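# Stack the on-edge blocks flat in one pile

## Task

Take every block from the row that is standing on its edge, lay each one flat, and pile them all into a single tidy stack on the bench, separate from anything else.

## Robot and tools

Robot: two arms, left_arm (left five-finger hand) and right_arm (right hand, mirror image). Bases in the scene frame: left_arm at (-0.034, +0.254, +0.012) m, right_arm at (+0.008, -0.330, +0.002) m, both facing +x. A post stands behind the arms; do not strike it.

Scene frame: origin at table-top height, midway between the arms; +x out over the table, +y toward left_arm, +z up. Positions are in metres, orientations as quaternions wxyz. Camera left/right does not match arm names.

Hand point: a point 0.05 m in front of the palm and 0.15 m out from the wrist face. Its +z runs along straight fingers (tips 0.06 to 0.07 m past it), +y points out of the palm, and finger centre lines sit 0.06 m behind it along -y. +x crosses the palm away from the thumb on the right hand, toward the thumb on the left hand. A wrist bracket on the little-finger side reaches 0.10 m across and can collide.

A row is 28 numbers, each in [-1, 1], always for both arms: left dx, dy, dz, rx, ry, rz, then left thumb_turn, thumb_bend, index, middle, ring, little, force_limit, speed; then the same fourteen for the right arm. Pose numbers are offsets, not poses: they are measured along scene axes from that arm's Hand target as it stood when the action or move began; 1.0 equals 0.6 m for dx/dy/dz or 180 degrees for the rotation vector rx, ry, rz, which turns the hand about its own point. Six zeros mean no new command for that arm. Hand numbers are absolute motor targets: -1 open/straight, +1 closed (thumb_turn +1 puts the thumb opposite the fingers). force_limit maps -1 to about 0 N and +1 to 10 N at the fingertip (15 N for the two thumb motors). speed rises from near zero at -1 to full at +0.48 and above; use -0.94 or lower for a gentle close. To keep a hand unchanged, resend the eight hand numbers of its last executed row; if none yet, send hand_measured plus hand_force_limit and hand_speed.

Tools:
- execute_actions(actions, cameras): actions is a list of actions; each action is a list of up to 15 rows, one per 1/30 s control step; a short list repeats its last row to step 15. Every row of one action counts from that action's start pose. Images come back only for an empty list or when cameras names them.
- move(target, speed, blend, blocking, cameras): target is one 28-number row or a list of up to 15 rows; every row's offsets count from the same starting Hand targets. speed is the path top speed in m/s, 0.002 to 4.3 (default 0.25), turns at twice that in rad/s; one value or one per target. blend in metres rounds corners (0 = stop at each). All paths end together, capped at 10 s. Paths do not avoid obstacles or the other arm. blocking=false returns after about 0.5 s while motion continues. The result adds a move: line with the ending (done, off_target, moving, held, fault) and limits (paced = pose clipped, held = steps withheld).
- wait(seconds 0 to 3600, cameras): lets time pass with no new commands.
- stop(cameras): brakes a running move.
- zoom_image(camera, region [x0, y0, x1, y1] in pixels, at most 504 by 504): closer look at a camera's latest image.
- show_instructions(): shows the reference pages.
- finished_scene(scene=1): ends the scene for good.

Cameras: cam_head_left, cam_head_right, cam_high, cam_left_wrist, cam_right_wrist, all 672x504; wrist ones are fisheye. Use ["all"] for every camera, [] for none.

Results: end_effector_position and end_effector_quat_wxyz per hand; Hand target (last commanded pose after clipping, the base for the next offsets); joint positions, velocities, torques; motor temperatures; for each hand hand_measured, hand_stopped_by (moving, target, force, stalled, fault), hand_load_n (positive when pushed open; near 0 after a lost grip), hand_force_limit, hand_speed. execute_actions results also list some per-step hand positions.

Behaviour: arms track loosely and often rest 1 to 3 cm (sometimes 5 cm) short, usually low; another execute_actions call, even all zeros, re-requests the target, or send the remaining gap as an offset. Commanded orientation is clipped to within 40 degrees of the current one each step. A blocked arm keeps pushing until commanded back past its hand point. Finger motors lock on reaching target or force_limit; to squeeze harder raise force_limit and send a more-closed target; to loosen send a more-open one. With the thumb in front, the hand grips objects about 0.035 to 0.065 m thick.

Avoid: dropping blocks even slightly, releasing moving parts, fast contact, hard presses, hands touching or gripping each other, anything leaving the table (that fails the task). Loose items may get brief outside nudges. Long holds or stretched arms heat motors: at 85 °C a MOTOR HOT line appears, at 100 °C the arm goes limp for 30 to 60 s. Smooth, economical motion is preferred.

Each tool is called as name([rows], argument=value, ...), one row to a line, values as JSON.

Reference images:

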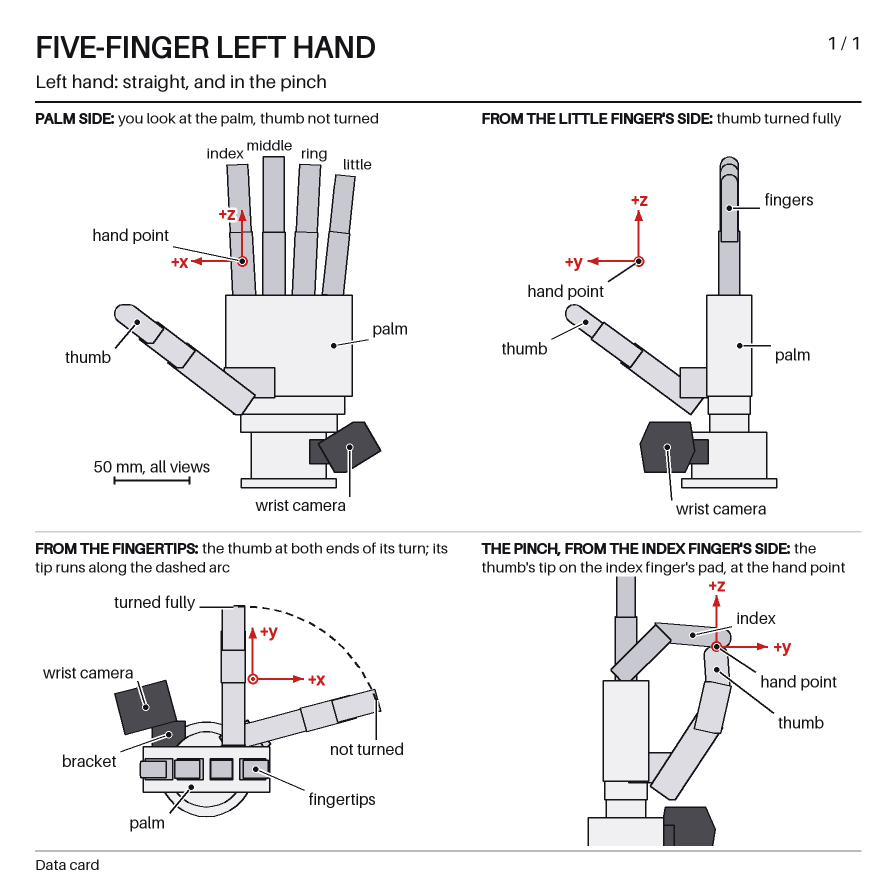

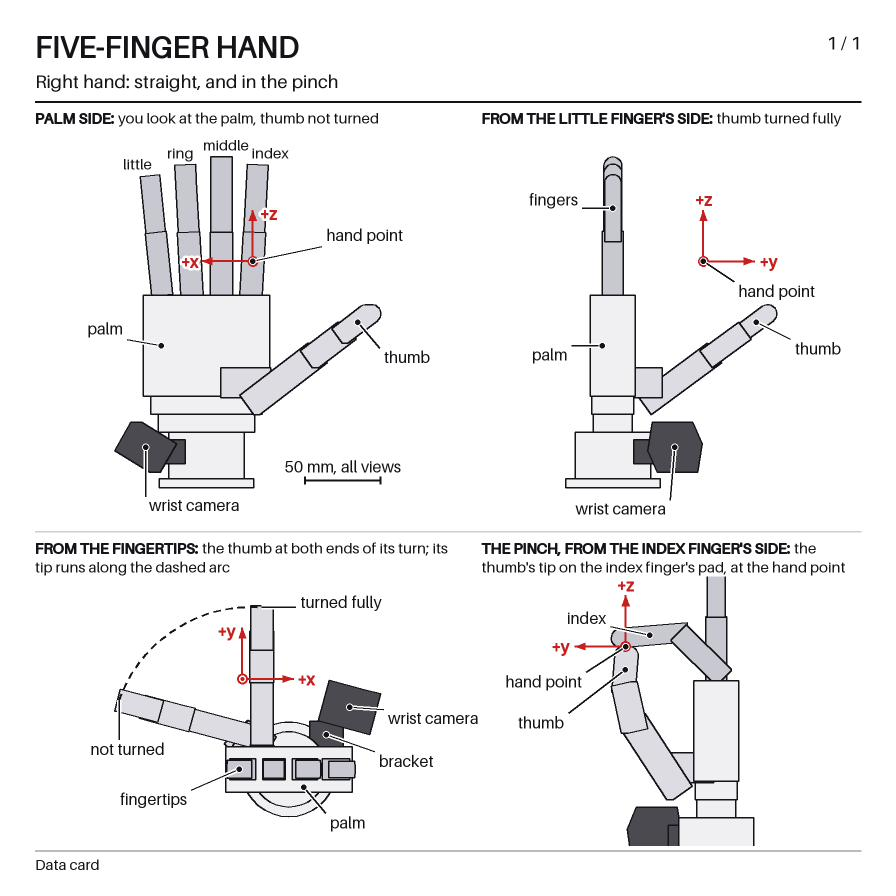

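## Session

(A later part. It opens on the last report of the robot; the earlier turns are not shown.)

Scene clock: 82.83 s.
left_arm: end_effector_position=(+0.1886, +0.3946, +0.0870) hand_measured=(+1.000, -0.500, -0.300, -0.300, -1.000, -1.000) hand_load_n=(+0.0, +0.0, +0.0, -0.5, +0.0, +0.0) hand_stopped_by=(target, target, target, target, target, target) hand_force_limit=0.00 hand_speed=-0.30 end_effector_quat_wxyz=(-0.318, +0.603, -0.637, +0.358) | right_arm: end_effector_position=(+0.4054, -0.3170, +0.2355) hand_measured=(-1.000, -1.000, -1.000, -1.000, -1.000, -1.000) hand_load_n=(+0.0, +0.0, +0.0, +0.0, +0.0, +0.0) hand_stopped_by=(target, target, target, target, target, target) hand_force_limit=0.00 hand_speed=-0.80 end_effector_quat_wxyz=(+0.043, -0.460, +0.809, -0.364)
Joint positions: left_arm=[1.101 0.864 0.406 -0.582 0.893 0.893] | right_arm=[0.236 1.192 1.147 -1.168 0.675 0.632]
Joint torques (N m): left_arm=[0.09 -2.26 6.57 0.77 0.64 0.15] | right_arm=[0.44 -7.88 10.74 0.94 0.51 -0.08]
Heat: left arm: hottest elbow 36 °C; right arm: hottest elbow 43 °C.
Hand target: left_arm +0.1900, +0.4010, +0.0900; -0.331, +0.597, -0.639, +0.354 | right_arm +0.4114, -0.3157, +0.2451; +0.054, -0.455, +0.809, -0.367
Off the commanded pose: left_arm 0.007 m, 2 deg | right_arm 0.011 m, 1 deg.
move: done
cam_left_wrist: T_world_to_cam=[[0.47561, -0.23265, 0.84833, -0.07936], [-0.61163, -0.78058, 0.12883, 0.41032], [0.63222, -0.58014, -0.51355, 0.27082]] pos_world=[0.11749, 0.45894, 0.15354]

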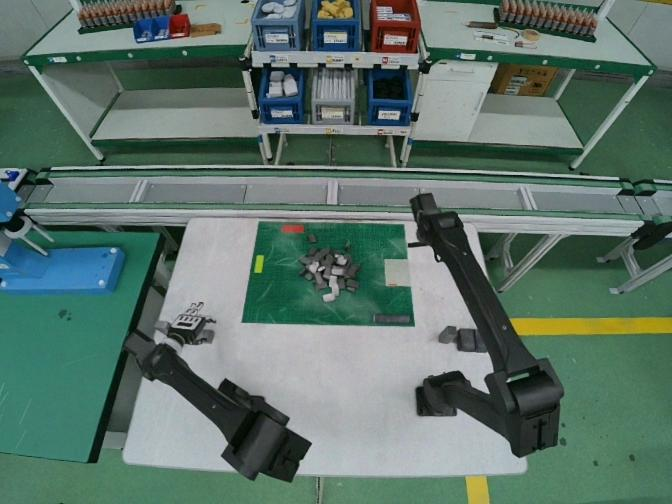

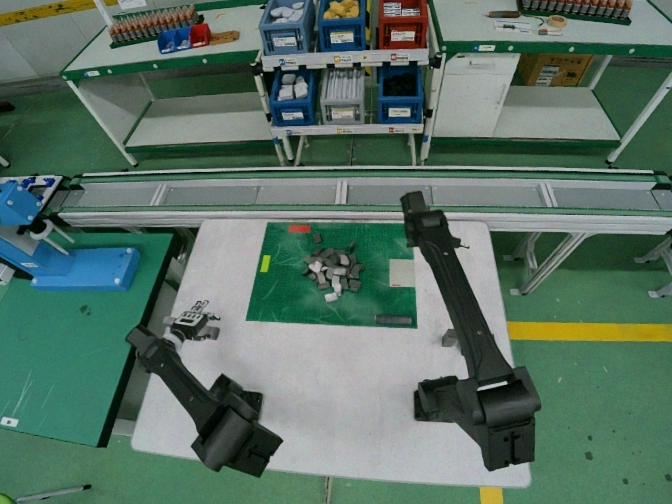

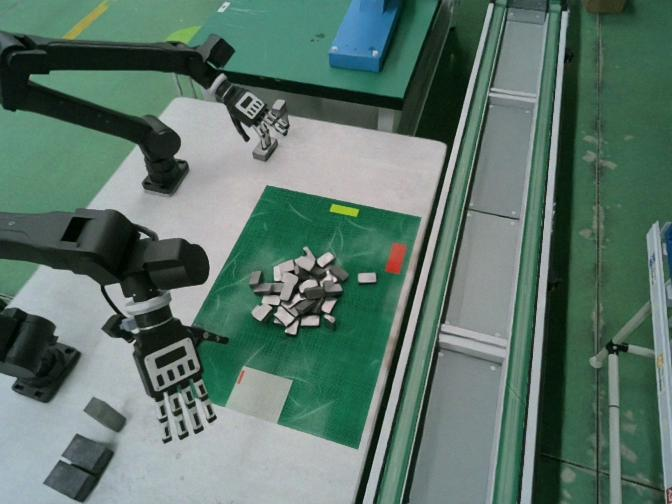

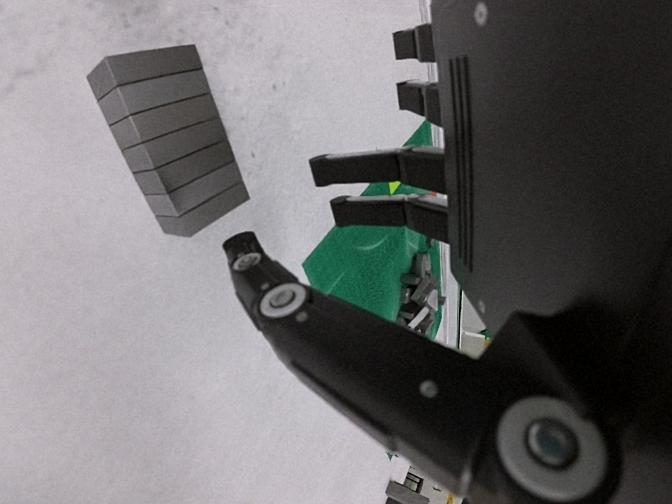

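move(target=[0.0075,0.0117,-0.0533,0,0,0,1,-0.5,-0.3,-0.3,-1,-1,0,-0.3,0,0,0,0,0,0,-1,-1,-1,-1,-1,-1,0,-0.8], cameras=["cam_high","cam_left_wrist"], speed=0.1)

zoom_image(camera="cam_high", region=[220, 80, 310, 180])

zoom_image(camera="cam_left_wrist", region=[100, 20, 440, 320])

Scene clock: 89.83 s.
left_arm: end_effector_position=(+0.1933, +0.4036, +0.0570) hand_measured=(+1.000, -0.500, -0.300, -0.300, -1.000, -1.000) hand_load_n=(+0.0, +0.0, +0.0, +0.0, +0.0, +0.0) hand_stopped_by=(target, target, target, target, target, target) hand_force_limit=0.00 hand_speed=-0.30 end_effector_quat_wxyz=(-0.323, +0.600, -0.638, +0.357) | right_arm: end_effector_position=(+0.4054, -0.3170, +0.2355) hand_measured=(-1.000, -1.000, -1.000, -1.000, -1.000, -1.000) hand_load_n=(+0.0, +0.0, +0.0, +0.0, +0.0, +0.0) hand_stopped_by=(target, target, target, target, target, target) hand_force_limit=0.00 hand_speed=-0.80 end_effector_quat_wxyz=(+0.043, -0.460, +0.809, -0.364)
Joint positions: left_arm=[1.101 0.973 0.363 -0.419 0.895 0.894] | right_arm=[0.236 1.192 1.147 -1.168 0.675 0.632]
Joint torques (N m): left_arm=[-0.21 -2.67 5.91 0.77 0.53 0.1] | right_arm=[0.44 -7.94 10.74 0.92 0.51 -0.08]
Heat: left arm: hottest elbow 36 °C; right arm: hottest elbow 43 °C.
Hand target: left_arm +0.1945, +0.4081, +0.0581; -0.331, +0.597, -0.639, +0.354 | right_arm +0.4114, -0.3157, +0.2451; +0.054, -0.455, +0.809, -0.367
Off the commanded pose: left_arm 0.005 m, 1 deg | right_arm 0.011 m, 1 deg.
move: done
cam_left_wrist: T_world_to_cam=[[0.47038, -0.24164, 0.84874, -0.04954], [-0.6133, -0.78106, 0.11753, 0.42523], [0.63451, -0.57581, -0.51559, 0.25562]] pos_world=[0.1219, 0.46735, 0.12386]

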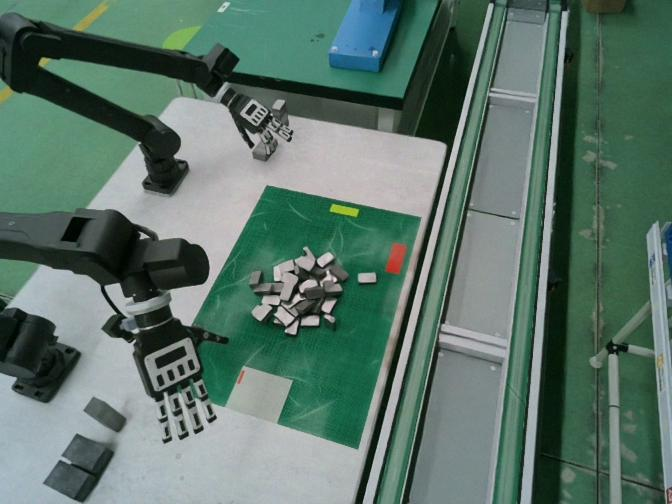

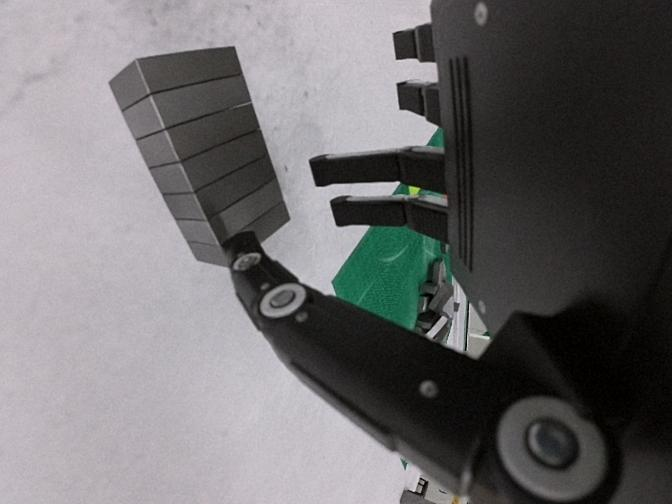

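Scaled by 5.040 from the camera's image (finer frame: 960x720).

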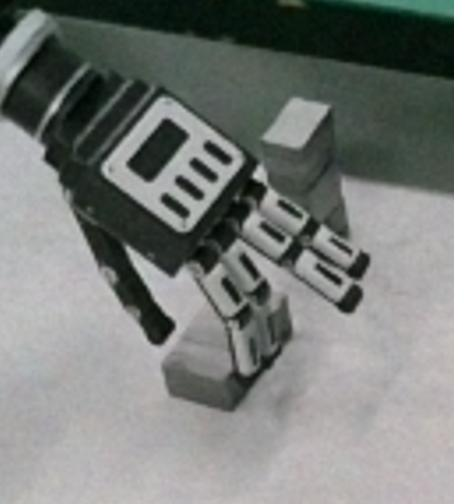

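Scaled by 1.482 from the camera's image (finer frame: 960x720).

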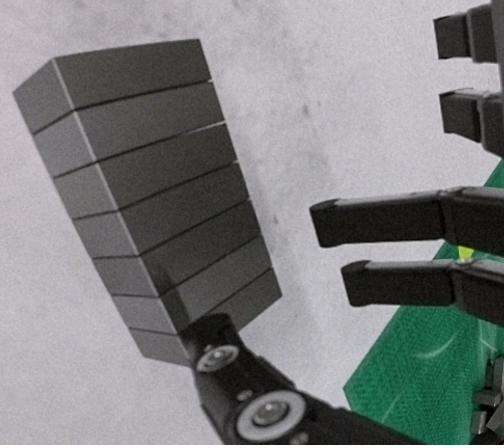

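move(target=[-0.0158,0.0023,-0.0135,0,0,0,1,-0.5,-0.3,-0.3,-1,-1,0,-0.3,0,0,0,0,0,0,-1,-1,-1,-1,-1,-1,0,-0.8], cameras=["cam_high","cam_left_wrist"], speed=0.1)

zoom_image(camera="cam_high", region=[220, 80, 310, 180])

zoom_image(camera="cam_left_wrist", region=[100, 20, 440, 320])

Scene clock: 98.83 s.
left_arm: end_effector_position=(+0.1867, +0.4076, +0.0514) hand_measured=(+1.000, -0.500, -0.300, -0.300, -1.000, -1.000) hand_load_n=(+0.0, +0.0, +0.0, +0.0, +0.0, +0.0) hand_stopped_by=(target, target, target, target, target, target) hand_force_limit=0.00 hand_speed=-0.30 end_effector_quat_wxyz=(-0.330, +0.596, -0.640, +0.354) | right_arm: end_effector_position=(+0.4054, -0.3170, +0.2355) hand_measured=(-1.000, -1.000, -1.000, -1.000, -1.000, -1.000) hand_load_n=(+0.0, +0.0, +0.0, +0.0, +0.0, +0.0) hand_stopped_by=(target, target, target, target, target, target) hand_force_limit=0.00 hand_speed=-0.80 end_effector_quat_wxyz=(+0.043, -0.460, +0.809, -0.364)
Joint positions: left_arm=[1.137 0.985 0.353 -0.419 0.913 0.946] | right_arm=[0.236 1.192 1.147 -1.168 0.675 0.632]
Joint torques (N m): left_arm=[0.26 -2.2 5.72 0.21 0.66 0.16] | right_arm=[0.44 -7.88 10.74 0.94 0.51 -0.08]
Heat: left arm: hottest elbow 36 °C; right arm: hottest elbow 44 °C.
Hand target: left_arm +0.1850, +0.4095, +0.0499; -0.331, +0.597, -0.639, +0.354 | right_arm +0.4114, -0.3157, +0.2451; +0.054, -0.455, +0.809, -0.367
Off the commanded pose: left_arm 0.003 m, 0 deg | right_arm 0.011 m, 1 deg.
move: done
cam_left_wrist: T_world_to_cam=[[0.46365, -0.25626, 0.84815, -0.03348], [-0.61496, -0.78221, 0.09984, 0.42658], [0.63784, -0.56787, -0.52026, 0.25562]] pos_world=[0.11481, 0.47026, 0.1188]

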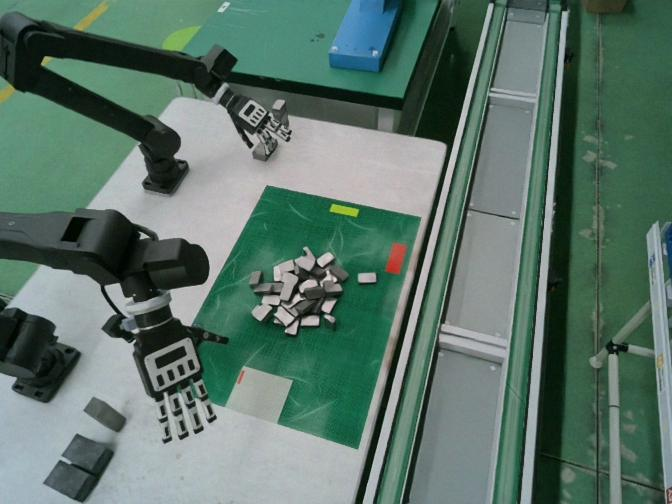

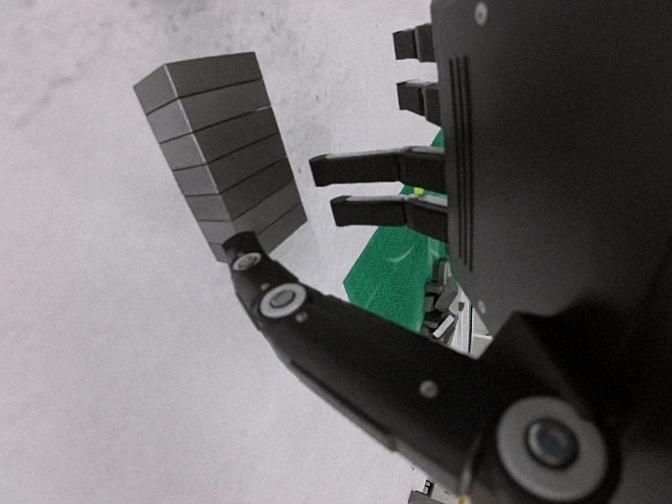

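Scaled by 5.040 from the camera's image (finer frame: 960x720).

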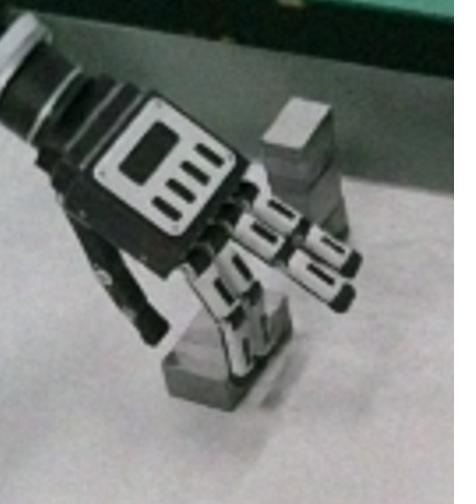

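Scaled by 1.482 from the camera's image (finer frame: 960x720).

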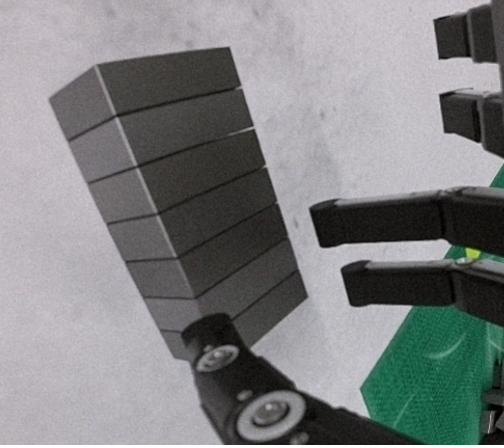

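move([
  [-0.0033,-0.0050,-0.0005,0,0,0,1,-0.5,-0.3,-0.3,-1,-1,0,-0.3,0,0,0,0,0,0,-1,-1,-1,-1,-1,-1,0,-0.8],
  [-0.0033,-0.0050,-0.0190,0,0,0,1,-0.5,-0.3,-0.3,-1,-1,0,-0.3,0,0,0,0,0,0,-1,-1,-1,-1,-1,-1,0,-0.8],
], cameras=["cam_high","cam_left_wrist"], speed=0.06)

zoom_image(camera="cam_high", region=[220, 80, 310, 180])

zoom_image(camera="cam_left_wrist", region=[140, 20, 420, 300])

Scene clock: 103.30 s.
left_arm: end_effector_position=(+0.1835, +0.4011, +0.0390) hand_measured=(+1.000, -0.500, -0.300, -0.300, -1.000, -1.000) hand_load_n=(+0.0, +0.0, +0.0, +0.0, +0.0, +0.0) hand_stopped_by=(target, target, target, target, target, target) hand_force_limit=0.00 hand_speed=-0.30 end_effector_quat_wxyz=(-0.323, +0.599, -0.640, +0.357) | right_arm: end_effector_position=(+0.4054, -0.3170, +0.2355) hand_measured=(-1.000, -1.000, -1.000, -1.000, -1.000, -1.000) hand_load_n=(+0.0, +0.0, +0.0, +0.0, +0.0, +0.0) hand_stopped_by=(target, target, target, target, target, target) hand_force_limit=0.00 hand_speed=-0.80 end_effector_quat_wxyz=(+0.043, -0.460, +0.809, -0.364)
Joint positions: left_arm=[1.138 1.009 0.328 -0.39 0.915 0.951] | right_arm=[0.236 1.192 1.147 -1.168 0.675 0.632]
Joint torques (N m): left_arm=[0.38 -2.32 5.49 0.72 0.65 0.16] | right_arm=[0.38 -7.88 10.74 0.94 0.51 -0.08]
Heat: left arm: hottest elbow 36 °C; right arm: hottest elbow 44 °C.
Hand target: left_arm +0.1831, +0.4064, +0.0385; -0.331, +0.597, -0.639, +0.354 | right_arm +0.4114, -0.3157, +0.2451; +0.054, -0.455, +0.809, -0.367
Off the commanded pose: left_arm 0.005 m, 1 deg | right_arm 0.011 m, 1 deg.
move: done
cam_left_wrist: T_world_to_cam=[[0.46869, -0.24484, 0.84875, -0.02858], [-0.61617, -0.7791, 0.11551, 0.41922], [0.63298, -0.57711, -0.51602, 0.25199]] pos_world=[0.1122, 0.46504, 0.10587]

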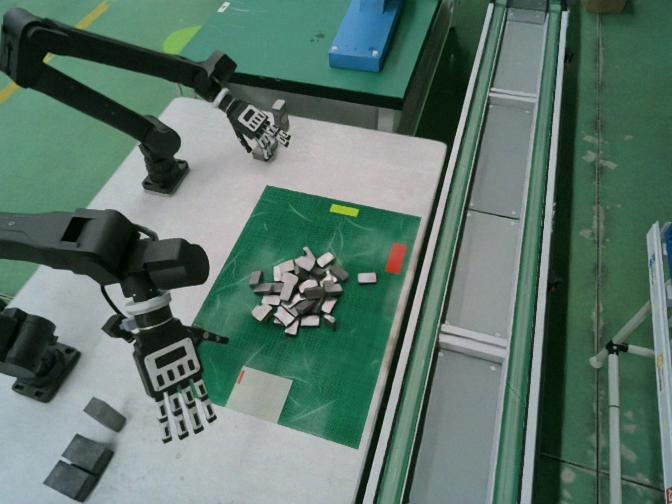

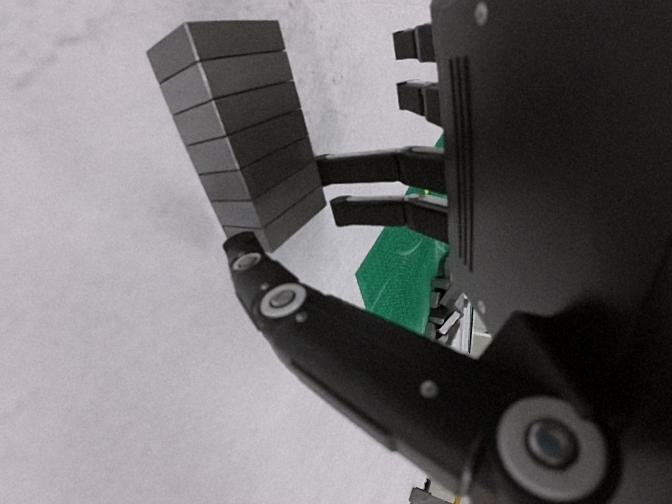

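Scaled by 5.040 from the camera's image (finer frame: 960x720).

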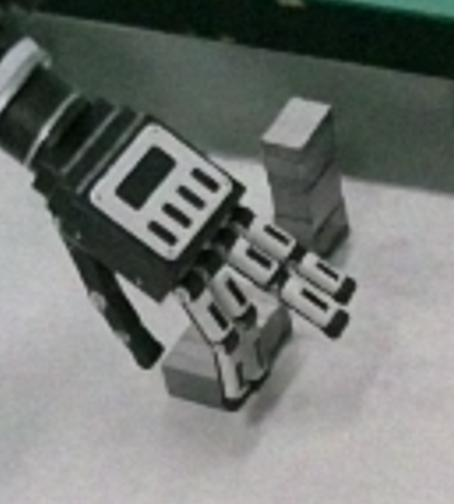

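Scaled by 1.800 from the camera's image (finer frame: 960x720).

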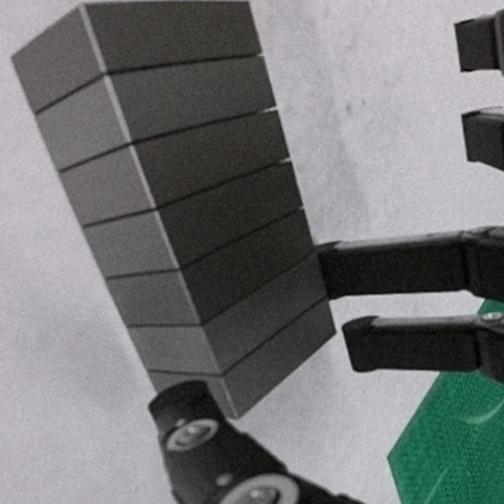

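move([
  [0,0.0077,-0.0008,0,0,0,1,-0.5,-0.3,-0.3,-1,-1,0,-0.3,0,0,0,0,0,0,-1,-1,-1,-1,-1,-1,0,-0.8],
  [0,0.0077,-0.0158,0,0,0,1,-0.5,-0.3,-0.3,-1,-1,0,-0.3,0,0,0,0,0,0,-1,-1,-1,-1,-1,-1,0,-0.8],
], cameras=["cam_high","cam_left_wrist"], speed=0.06)

zoom_image(camera="cam_high", region=[220, 80, 310, 180])

zoom_image(camera="cam_left_wrist", region=[140, 20, 420, 300])

Scene clock: 107.60 s.
left_arm: end_effector_position=(+0.1843, +0.4073, +0.0307) hand_measured=(+1.000, -0.500, -0.300, -0.300, -1.000, -1.000) hand_load_n=(+0.0, +0.0, +0.0, +0.0, +0.0, +0.0) hand_stopped_by=(target, target, target, target, target, target) hand_force_limit=0.00 hand_speed=-0.30 end_effector_quat_wxyz=(-0.325, +0.598, -0.640, +0.357) | right_arm: end_effector_position=(+0.4054, -0.3170, +0.2355) hand_measured=(-1.000, -1.000, -1.000, -1.000, -1.000, -1.000) hand_load_n=(+0.0, +0.0, +0.0, +0.0, +0.0, +0.0) hand_stopped_by=(target, target, target, target, target, target) hand_force_limit=0.00 hand_speed=-0.80 end_effector_quat_wxyz=(+0.043, -0.460, +0.809, -0.364)
Joint positions: left_arm=[1.146 1.062 0.328 -0.345 0.919 0.965] | right_arm=[0.236 1.192 1.147 -1.168 0.675 0.632]
Joint torques (N m): left_arm=[0.38 -2.73 5.03 0.72 0.65 0.15] | right_arm=[0.44 -7.88 10.74 0.94 0.51 -0.08]
Heat: left arm: hottest elbow 36 °C; right arm: hottest elbow 44 °C.
Hand target: left_arm +0.1830, +0.4110, +0.0290; -0.331, +0.597, -0.639, +0.354 | right_arm +0.4114, -0.3157, +0.2451; +0.054, -0.455, +0.809, -0.367
Off the commanded pose: left_arm 0.004 m, 1 deg | right_arm 0.011 m, 1 deg.
move: done
cam_left_wrist: T_world_to_cam=[[0.46729, -0.2485, 0.84847, -0.01865], [-0.61709, -0.77892, 0.11173, 0.42565], [0.63312, -0.57579, -0.51733, 0.25015]] pos_world=[0.11301, 0.47095, 0.09767]

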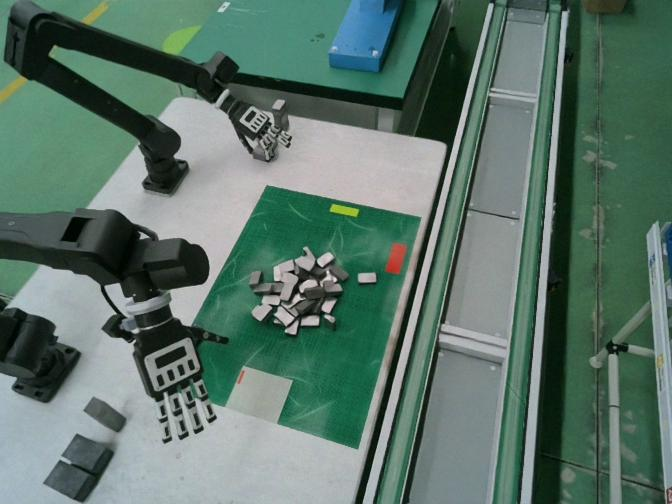

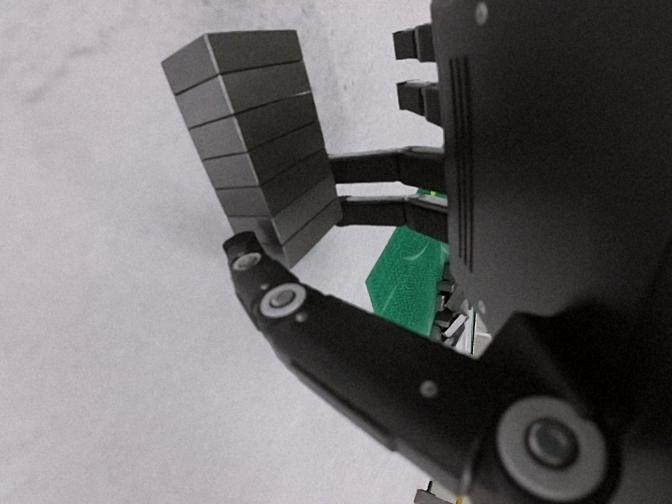

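Scaled by 5.040 from the camera's image (finer frame: 960x720).

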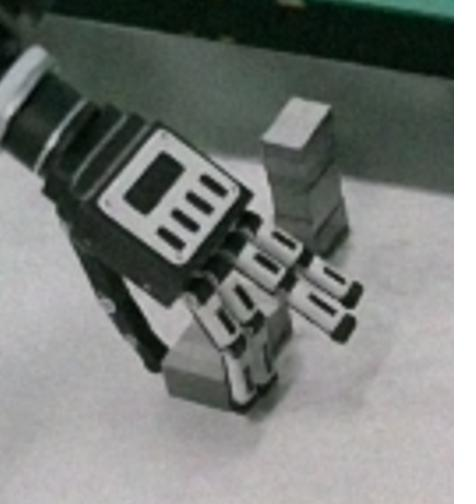

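Scaled by 1.800 from the camera's image (finer frame: 960x720).

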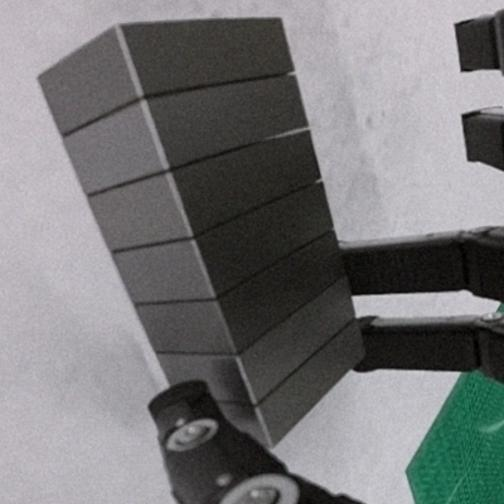

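move(target=[0.0058,-0.0040,0,0,0,0,1,-0.5,-0.3,-0.3,-1,-1,-0.6,-0.5,0,0,0,0,0,0,-1,-1,-1,-1,-1,-1,0,-0.8], cameras=["cam_left_wrist"], speed=0.03)

zoom_image(camera="cam_left_wrist", region=[140, 20, 420, 300])

Scene clock: 115.83 s.
left_arm: end_effector_position=(+0.1846, +0.4081, +0.0291) hand_measured=(+1.000, -0.500, -0.300, -0.300, -1.000, -1.000) hand_load_n=(+0.0, +0.0, +0.0, +0.0, +0.0, +0.0) hand_stopped_by=(target, target, target, target, target, target) hand_force_limit=-0.60 hand_speed=-0.50 end_effector_quat_wxyz=(-0.329, +0.598, -0.639, +0.354) | right_arm: end_effector_position=(+0.4054, -0.3170, +0.2355) hand_measured=(-1.000, -1.000, -1.000, -1.000, -1.000, -1.000) hand_load_n=(-0.5, +0.0, +0.0, +0.0, +0.0, +0.0) hand_stopped_by=(target, target, target, target, target, target) hand_force_limit=0.00 hand_speed=-0.80 end_effector_quat_wxyz=(+0.043, -0.460, +0.809, -0.364)
Joint positions: left_arm=[1.146 1.062 0.32 -0.322 0.916 0.957] | right_arm=[0.236 1.192 1.147 -1.168 0.675 0.632]
Joint torques (N m): left_arm=[-1.08 -3.08 5.12 0.75 0.4 -0.05] | right_arm=[0.38 -7.88 10.74 0.92 0.51 -0.08]
Heat: left arm: hottest elbow 35 °C; right arm: hottest elbow 44 °C.
Hand target: left_arm +0.1865, +0.4085, +0.0289; -0.331, +0.597, -0.639, +0.354 | right_arm +0.4114, -0.3157, +0.2451; +0.054, -0.455, +0.809, -0.367
Off the commanded pose: left_arm 0.002 m, 0 deg | right_arm 0.011 m, 1 deg.
move: done
cam_left_wrist: T_world_to_cam=[[0.46587, -0.25179, 0.84827, -0.01562], [-0.61295, -0.78323, 0.10414, 0.42784], [0.63817, -0.56846, -0.51922, 0.24574]] pos_world=[0.1127, 0.47086, 0.09629]

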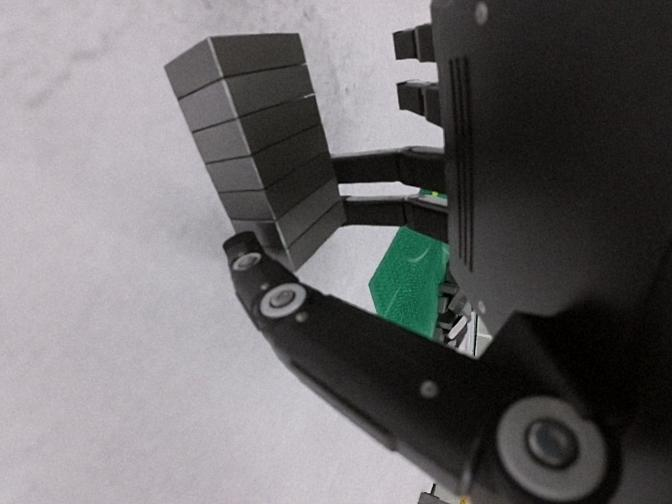

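Scaled by 1.800 from the camera's image (finer frame: 960x720).

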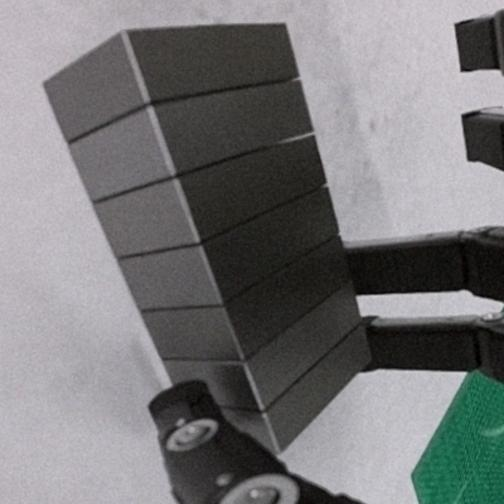

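move(target=[0.0067,-0.0100,0,0,0,0,1,-0.5,-0.3,-0.3,-1,-1,-0.6,-0.5,0,0,0,0,0,0,-1,-1,-1,-1,-1,-1,0,-0.8], cameras=["cam_left_wrist"], speed=0.03)

zoom_image(camera="cam_left_wrist", region=[140, 20, 420, 300])

Scene clock: 117.50 s.
left_arm: end_effector_position=(+0.1869, +0.4017, +0.0258) hand_measured=(+1.000, -0.500, -0.300, -0.300, -1.000, -1.000) hand_load_n=(+0.0, +0.0, +0.0, +0.0, +0.0, -0.5) hand_stopped_by=(target, target, target, target, target, target) hand_force_limit=-0.60 hand_speed=-0.50 end_effector_quat_wxyz=(-0.324, +0.603, -0.636, +0.356) | right_arm: end_effector_position=(+0.4054, -0.3170, +0.2355) hand_measured=(-1.000, -1.000, -1.000, -1.000, -1.000, -1.000) hand_load_n=(+0.0, +0.0, +0.0, +0.0, +0.0, +0.0) hand_stopped_by=(target, target, target, target, target, target) hand_force_limit=0.00 hand_speed=-0.80 end_effector_quat_wxyz=(+0.043, -0.460, +0.809, -0.364)
Joint positions: left_arm=[1.123 1.057 0.305 -0.295 0.902 0.916] | right_arm=[0.236 1.192 1.147 -1.168 0.675 0.632]
Joint torques (N m): left_arm=[-1.55 -4.07 5.15 0.76 0.39 -0.04] | right_arm=[0.44 -7.94 10.74 0.94 0.51 -0.08]
Heat: left arm: hottest elbow 35 °C; right arm: hottest elbow 44 °C.
Hand target: left_arm +0.1905, +0.4025, +0.0290; -0.331, +0.597, -0.639, +0.354 | right_arm +0.4114, -0.3157, +0.2451; +0.054, -0.455, +0.809, -0.367
Off the commanded pose: left_arm 0.005 m, 1 deg | right_arm 0.011 m, 1 deg.
move: done
cam_left_wrist: T_world_to_cam=[[0.47298, -0.23773, 0.8484, -0.02249], [-0.60783, -0.78512, 0.11886, 0.42406], [0.63784, -0.5719, -0.51584, 0.24036]] pos_world=[0.11509, 0.46505, 0.09266]

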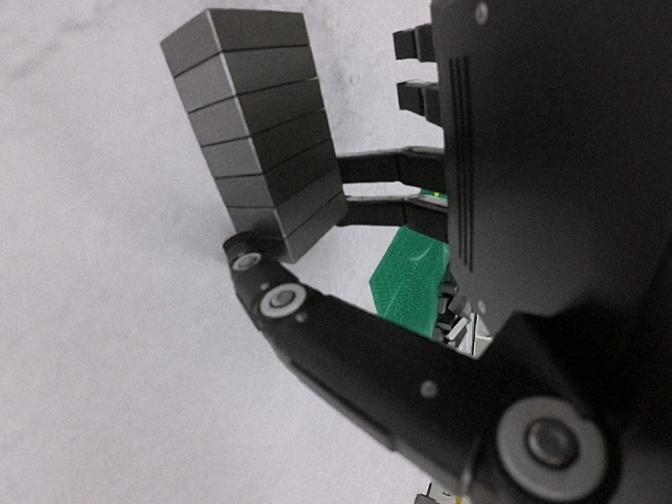

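Scaled by 1.800 from the camera's image (finer frame: 960x720).

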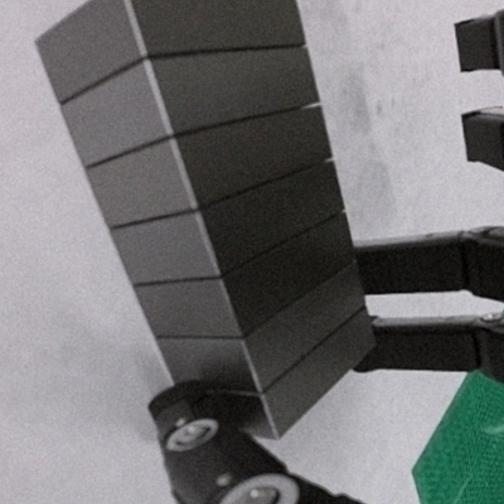

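move(target=[0.0,0.0067,0.0058,0,0,0,1,-0.5,-0.3,-0.3,-1,-1,-0.6,-0.5,0,0,0,0,0,0,-1,-1,-1,-1,-1,-1,0,-0.8], cameras=["cam_left_wrist"], speed=0.03)

zoom_image(camera="cam_left_wrist", region=[140, 20, 420, 300])

Scene clock: 120.83 s.
left_arm: end_effector_position=(+0.1869, +0.4016, +0.0258) hand_measured=(+1.000, -0.500, -0.300, -0.300, -1.000, -1.000) hand_load_n=(+0.0, +0.0, +0.0, -0.5, +0.0, +0.0) hand_stopped_by=(target, target, target, target, target, target) hand_force_limit=-0.60 hand_speed=-0.50 end_effector_quat_wxyz=(-0.324, +0.603, -0.636, +0.356) | right_arm: end_effector_position=(+0.4054, -0.3170, +0.2355) hand_measured=(-1.000, -1.000, -1.000, -1.000, -1.000, -1.000) hand_load_n=(+0.0, +0.0, +0.0, +0.0, +0.0, +0.5) hand_stopped_by=(target, target, target, target, target, target) hand_force_limit=0.00 hand_speed=-0.80 end_effector_quat_wxyz=(+0.043, -0.460, +0.809, -0.364)
Joint positions: left_arm=[1.123 1.057 0.305 -0.295 0.902 0.915] | right_arm=[0.236 1.192 1.147 -1.168 0.675 0.632]
Joint torques (N m): left_arm=[-0.91 -3.78 6.17 0.06 0.53 0.07] | right_arm=[0.44 -7.88 10.73 0.92 0.51 -0.08]
Heat: left arm: hottest elbow 35 °C; right arm: hottest elbow 44 °C.
Hand target: left_arm +0.1905, +0.4065, +0.0324; -0.331, +0.597, -0.639, +0.354 | right_arm +0.4114, -0.3157, +0.2451; +0.054, -0.455, +0.809, -0.367
Off the commanded pose: left_arm 0.009 m, 1 deg | right_arm 0.011 m, 1 deg.
move: done
cam_left_wrist: T_world_to_cam=[[0.47311, -0.23703, 0.84852, -0.02286], [-0.60754, -0.78527, 0.11938, 0.42397], [0.63802, -0.57198, -0.51552, 0.24028]] pos_world=[0.11509, 0.46495, 0.09266]

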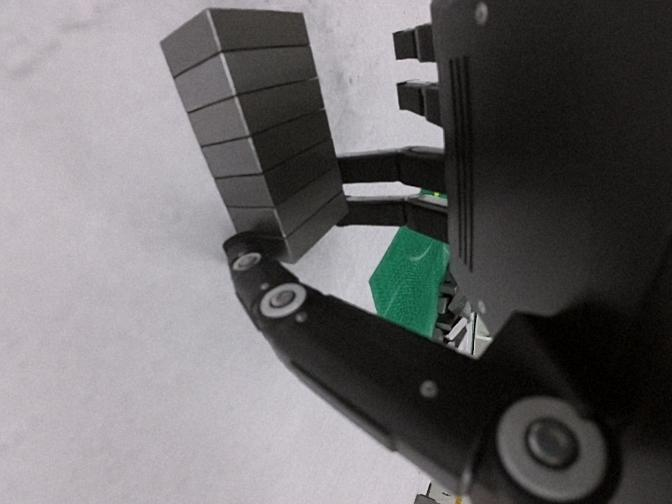

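Scaled by 1.800 from the camera's image (finer frame: 960x720).

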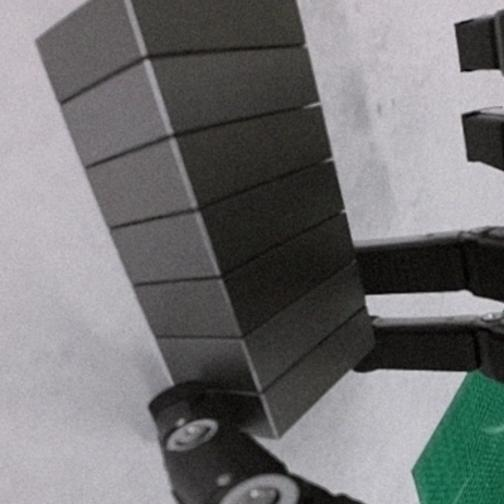

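move(target=[0.0,0.0058,0.003,0,0,0,1,-0.5,-0.3,-0.3,-1,-1,-0.6,-0.5,0,0,0,0,0,0,-1,-1,-1,-1,-1,-1,0,-0.8], cameras=["cam_left_wrist"], speed=0.03)

zoom_image(camera="cam_left_wrist", region=[140, 20, 420, 300])

Scene clock: 121.83 s.
left_arm: end_effector_position=(+0.1862, +0.4002, +0.0254) hand_measured=(+1.000, -0.500, -0.300, -0.300, -1.000, -1.000) hand_load_n=(+0.0, +0.0, +0.0, +0.0, -0.5, +0.0) hand_stopped_by=(target, target, target, target, target, target) hand_force_limit=-0.60 hand_speed=-0.50 end_effector_quat_wxyz=(-0.321, +0.604, -0.636, +0.357) | right_arm: end_effector_position=(+0.4054, -0.3170, +0.2355) hand_measured=(-1.000, -1.000, -1.000, -1.000, -1.000, -1.000) hand_load_n=(+0.0, +0.0, +0.0, +0.0, +0.0, +0.0) hand_stopped_by=(target, target, target, target, target, target) hand_force_limit=0.00 hand_speed=-0.80 end_effector_quat_wxyz=(+0.043, -0.460, +0.809, -0.364)
Joint positions: left_arm=[1.123 1.057 0.305 -0.302 0.902 0.918] | right_arm=[0.236 1.192 1.147 -1.168 0.675 0.632]
Joint torques (N m): left_arm=[-0.38 -3.31 6.93 -0.1 0.65 0.14] | right_arm=[0.44 -7.88 10.74 0.92 0.5 -0.08]
Motor temperatures (°C): left_arm=[33 32 35 30 32 32] | right_arm=[34 32 45 31 31 32]
Heat: left arm: hottest elbow 35 °C; right arm: hottest elbow 45 °C.
Hand target: left_arm +0.1905, +0.4101, +0.0342; -0.331, +0.597, -0.639, +0.354 | right_arm +0.4114, -0.3157, +0.2451; +0.054, -0.455, +0.809, -0.367
Off the commanded pose: left_arm 0.014 m, 1 deg | right_arm 0.011 m, 1 deg.
move: off_target (left_arm)
cam_left_wrist: T_world_to_cam=[[0.47514, -0.23341, 0.84838, -0.02436], [-0.60831, -0.78379, 0.12505, 0.42196], [0.63577, -0.57549, -0.5144, 0.24154]] pos_world=[0.11469, 0.46405, 0.09215]

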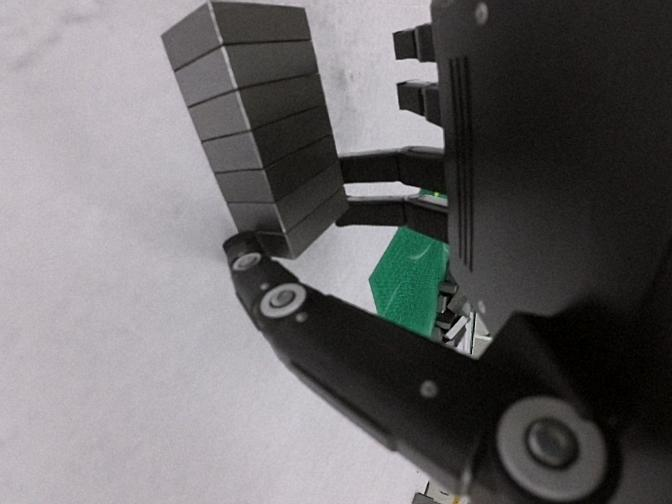

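Scaled by 1.800 from the camera's image (finer frame: 960x720).

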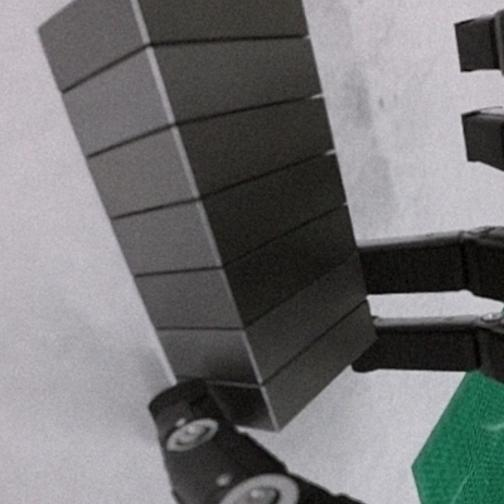

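move(target=[0.002,0.0100,0.002,0,0,0,1,-0.5,-0.3,-0.3,-1,-1,-0.6,-0.5,0,0,0,0,0,0,-1,-1,-1,-1,-1,-1,0,-0.8], cameras=["cam_left_wrist"], speed=0.03)

zoom_image(camera="cam_left_wrist", region=[140, 20, 420, 300])

Scene clock: 123.30 s.
left_arm: end_effector_position=(+0.1863, +0.3997, +0.0256) hand_measured=(+1.000, -0.500, -0.300, -0.300, -1.000, -1.000) hand_load_n=(+0.0, +0.0, +0.0, -0.5, +0.0, +0.0) hand_stopped_by=(target, target, target, target, target, target) hand_force_limit=-0.60 hand_speed=-0.50 end_effector_quat_wxyz=(-0.319, +0.603, -0.638, +0.359) | right_arm: end_effector_position=(+0.4054, -0.3170, +0.2355) hand_measured=(-1.000, -1.000, -1.000, -1.000, -1.000, -1.000) hand_load_n=(+0.0, +0.0, +0.0, +0.0, +0.0, +0.0) hand_stopped_by=(target, target, target, target, target, target) hand_force_limit=0.00 hand_speed=-0.80 end_effector_quat_wxyz=(+0.043, -0.460, +0.809, -0.364)
Joint positions: left_arm=[1.123 1.062 0.308 -0.31 0.906 0.925] | right_arm=[0.236 1.192 1.147 -1.168 0.675 0.632]
Joint torques (N m): left_arm=[0.21 -2.32 7.83 -0.03 0.63 0.18] | right_arm=[0.44 -7.94 10.74 0.94 0.51 -0.08]
Heat: left arm: hottest elbow 35 °C; right arm: hottest elbow 45 °C.
Hand target: left_arm +0.1917, +0.4161, +0.0355; -0.331, +0.597, -0.640, +0.354 | right_arm +0.4114, -0.3157, +0.2451; +0.054, -0.455, +0.809, -0.367
Off the commanded pose: left_arm 0.020 m, 2 deg | right_arm 0.011 m, 1 deg.
move: off_target (left_arm)
cam_left_wrist: T_world_to_cam=[[0.47364, -0.23397, 0.84908, -0.02412], [-0.61312, -0.77969, 0.12717, 0.42081], [0.63226, -0.58081, -0.51274, 0.24394]] pos_world=[0.1152, 0.46414, 0.09205]

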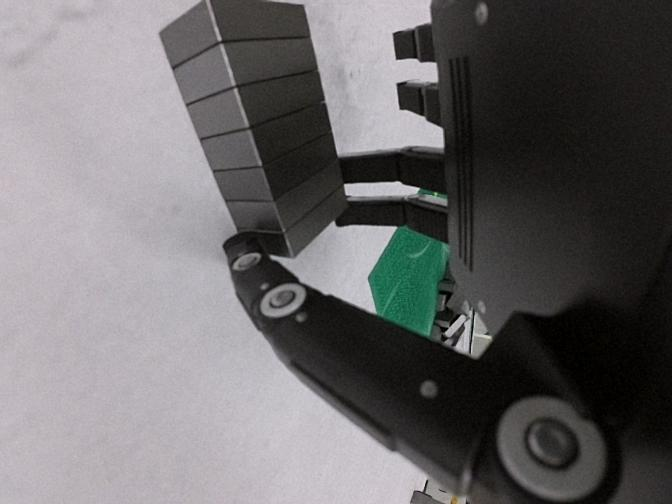

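Scaled by 1.800 from the camera's image (finer frame: 960x720).

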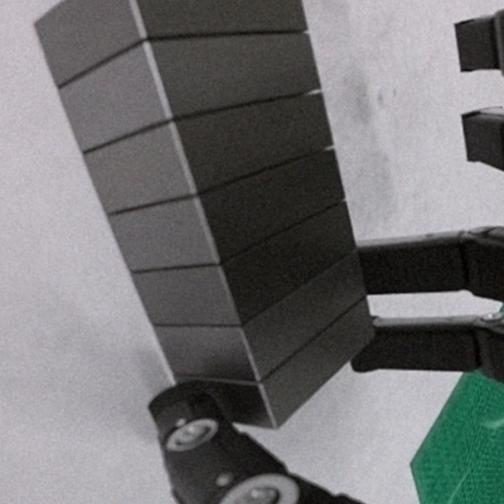

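move([
  [-0.0095,-0.026,-0.0133,0,0,0,1,-0.5,-0.3,-0.3,-1,-1,-0.6,-0.5,0,0,0,0,0,0,-1,-1,-1,-1,-1,-1,0,-0.8],
  [-0.012,-0.0190,0.0408,0,0,0,1,-0.5,-0.3,-0.3,-1,-1,-0.6,-0.5,0,0,0,0,0,0,-1,-1,-1,-1,-1,-1,0,-0.8],
], cameras=["cam_left_wrist"], speed=0.05)

Scene clock: 127.30 s.
left_arm: end_effector_position=(+0.1791, +0.3866, +0.0438) hand_measured=(+1.000, -0.500, -0.300, -0.300, -1.000, -1.000) hand_load_n=(+0.0, +0.0, +0.0, +0.0, +0.0, +0.0) hand_stopped_by=(target, target, target, target, target, target) hand_force_limit=-0.60 hand_speed=-0.50 end_effector_quat_wxyz=(-0.309, +0.607, -0.636, +0.362) | right_arm: end_effector_position=(+0.4054, -0.3170, +0.2355) hand_measured=(-1.000, -1.000, -1.000, -1.000, -1.000, -1.000) hand_load_n=(+0.0, +0.0, -0.5, +0.0, +0.0, +0.0) hand_stopped_by=(target, target, target, target, target, target) hand_force_limit=0.00 hand_speed=-0.80 end_effector_quat_wxyz=(+0.043, -0.460, +0.809, -0.364)
Joint positions: left_arm=[1.126 0.953 0.32 -0.459 0.908 0.934] | right_arm=[0.236 1.192 1.147 -1.168 0.675 0.632]
Joint torques (N m): left_arm=[0.44 -3.02 8.39 -0.08 0.67 0.15] | right_arm=[0.44 -7.88 10.74 0.94 0.51 -0.08]
Heat: left arm: hottest elbow 35 °C; right arm: hottest elbow 45 °C.
Hand target: left_arm +0.1845, +0.4047, +0.0599; -0.331, +0.597, -0.639, +0.354 | right_arm +0.4114, -0.3157, +0.2451; +0.054, -0.455, +0.809, -0.367
Off the commanded pose: left_arm 0.025 m, 3 deg | right_arm 0.011 m, 1 deg.
move: off_target (left_arm)
cam_left_wrist: T_world_to_cam=[[0.4817, -0.21899, 0.84853, -0.04656], [-0.61375, -0.77545, 0.1483, 0.40137], [0.62552, -0.59223, -0.50794, 0.2556]] pos_world=[0.10889, 0.45242, 0.10981]

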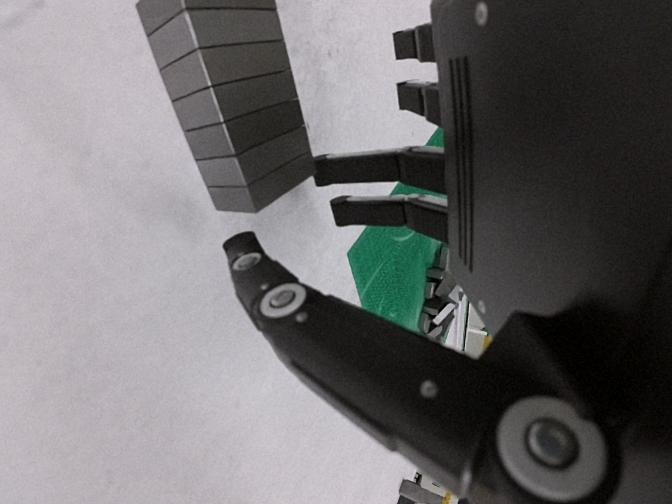

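move(target=[0.0,0.0200,0.06,0,0,0,1,-0.5,-0.3,-0.3,-1,-1,-0.6,-0.5,0,0,0,0,0,0,-1,-1,-1,-1,-1,-1,0,-0.8], cameras=[], speed=0.1)

Scene clock: 128.87 s.
left_arm: end_effector_position=(+0.1807, +0.4004, +0.0794) hand_measured=(+1.000, -0.500, -0.300, -0.300, -1.000, -1.000) hand_load_n=(+0.0, +0.0, +0.0, +0.0, +0.0, +0.0) hand_stopped_by=(target, target, target, target, target, target) hand_force_limit=-0.60 hand_speed=-0.50 end_effector_quat_wxyz=(-0.310, +0.606, -0.637, +0.363) | right_arm: end_effector_position=(+0.4054, -0.3170, +0.2355) hand_measured=(-1.000, -1.000, -1.000, -1.000, -1.000, -1.000) hand_load_n=(+0.0, +0.0, +0.0, +0.0, +0.0, +0.0) hand_stopped_by=(target, target, target, target, target, target) hand_force_limit=0.00 hand_speed=-0.80 end_effector_quat_wxyz=(+0.043, -0.460, +0.809, -0.364)
Joint positions: left_arm=[1.148 0.917 0.416 -0.615 0.919 0.967] | right_arm=[0.236 1.192 1.147 -1.168 0.675 0.632]
Joint torques (N m): left_arm=[0.5 -3.19 8.77 -0.12 0.68 0.17] | right_arm=[0.44 -7.94 10.74 0.94 0.51 -0.08]
Heat: left arm: hottest elbow 35 °C; right arm: hottest elbow 45 °C.
Hand target: left_arm +0.1845, +0.4167, +0.0960; -0.331, +0.597, -0.639, +0.354 | right_arm +0.4114, -0.3157, +0.2451; +0.054, -0.455, +0.809, -0.367
Off the commanded pose: left_arm 0.024 m, 3 deg | right_arm 0.011 m, 1 deg.
move: off_target (left_arm)


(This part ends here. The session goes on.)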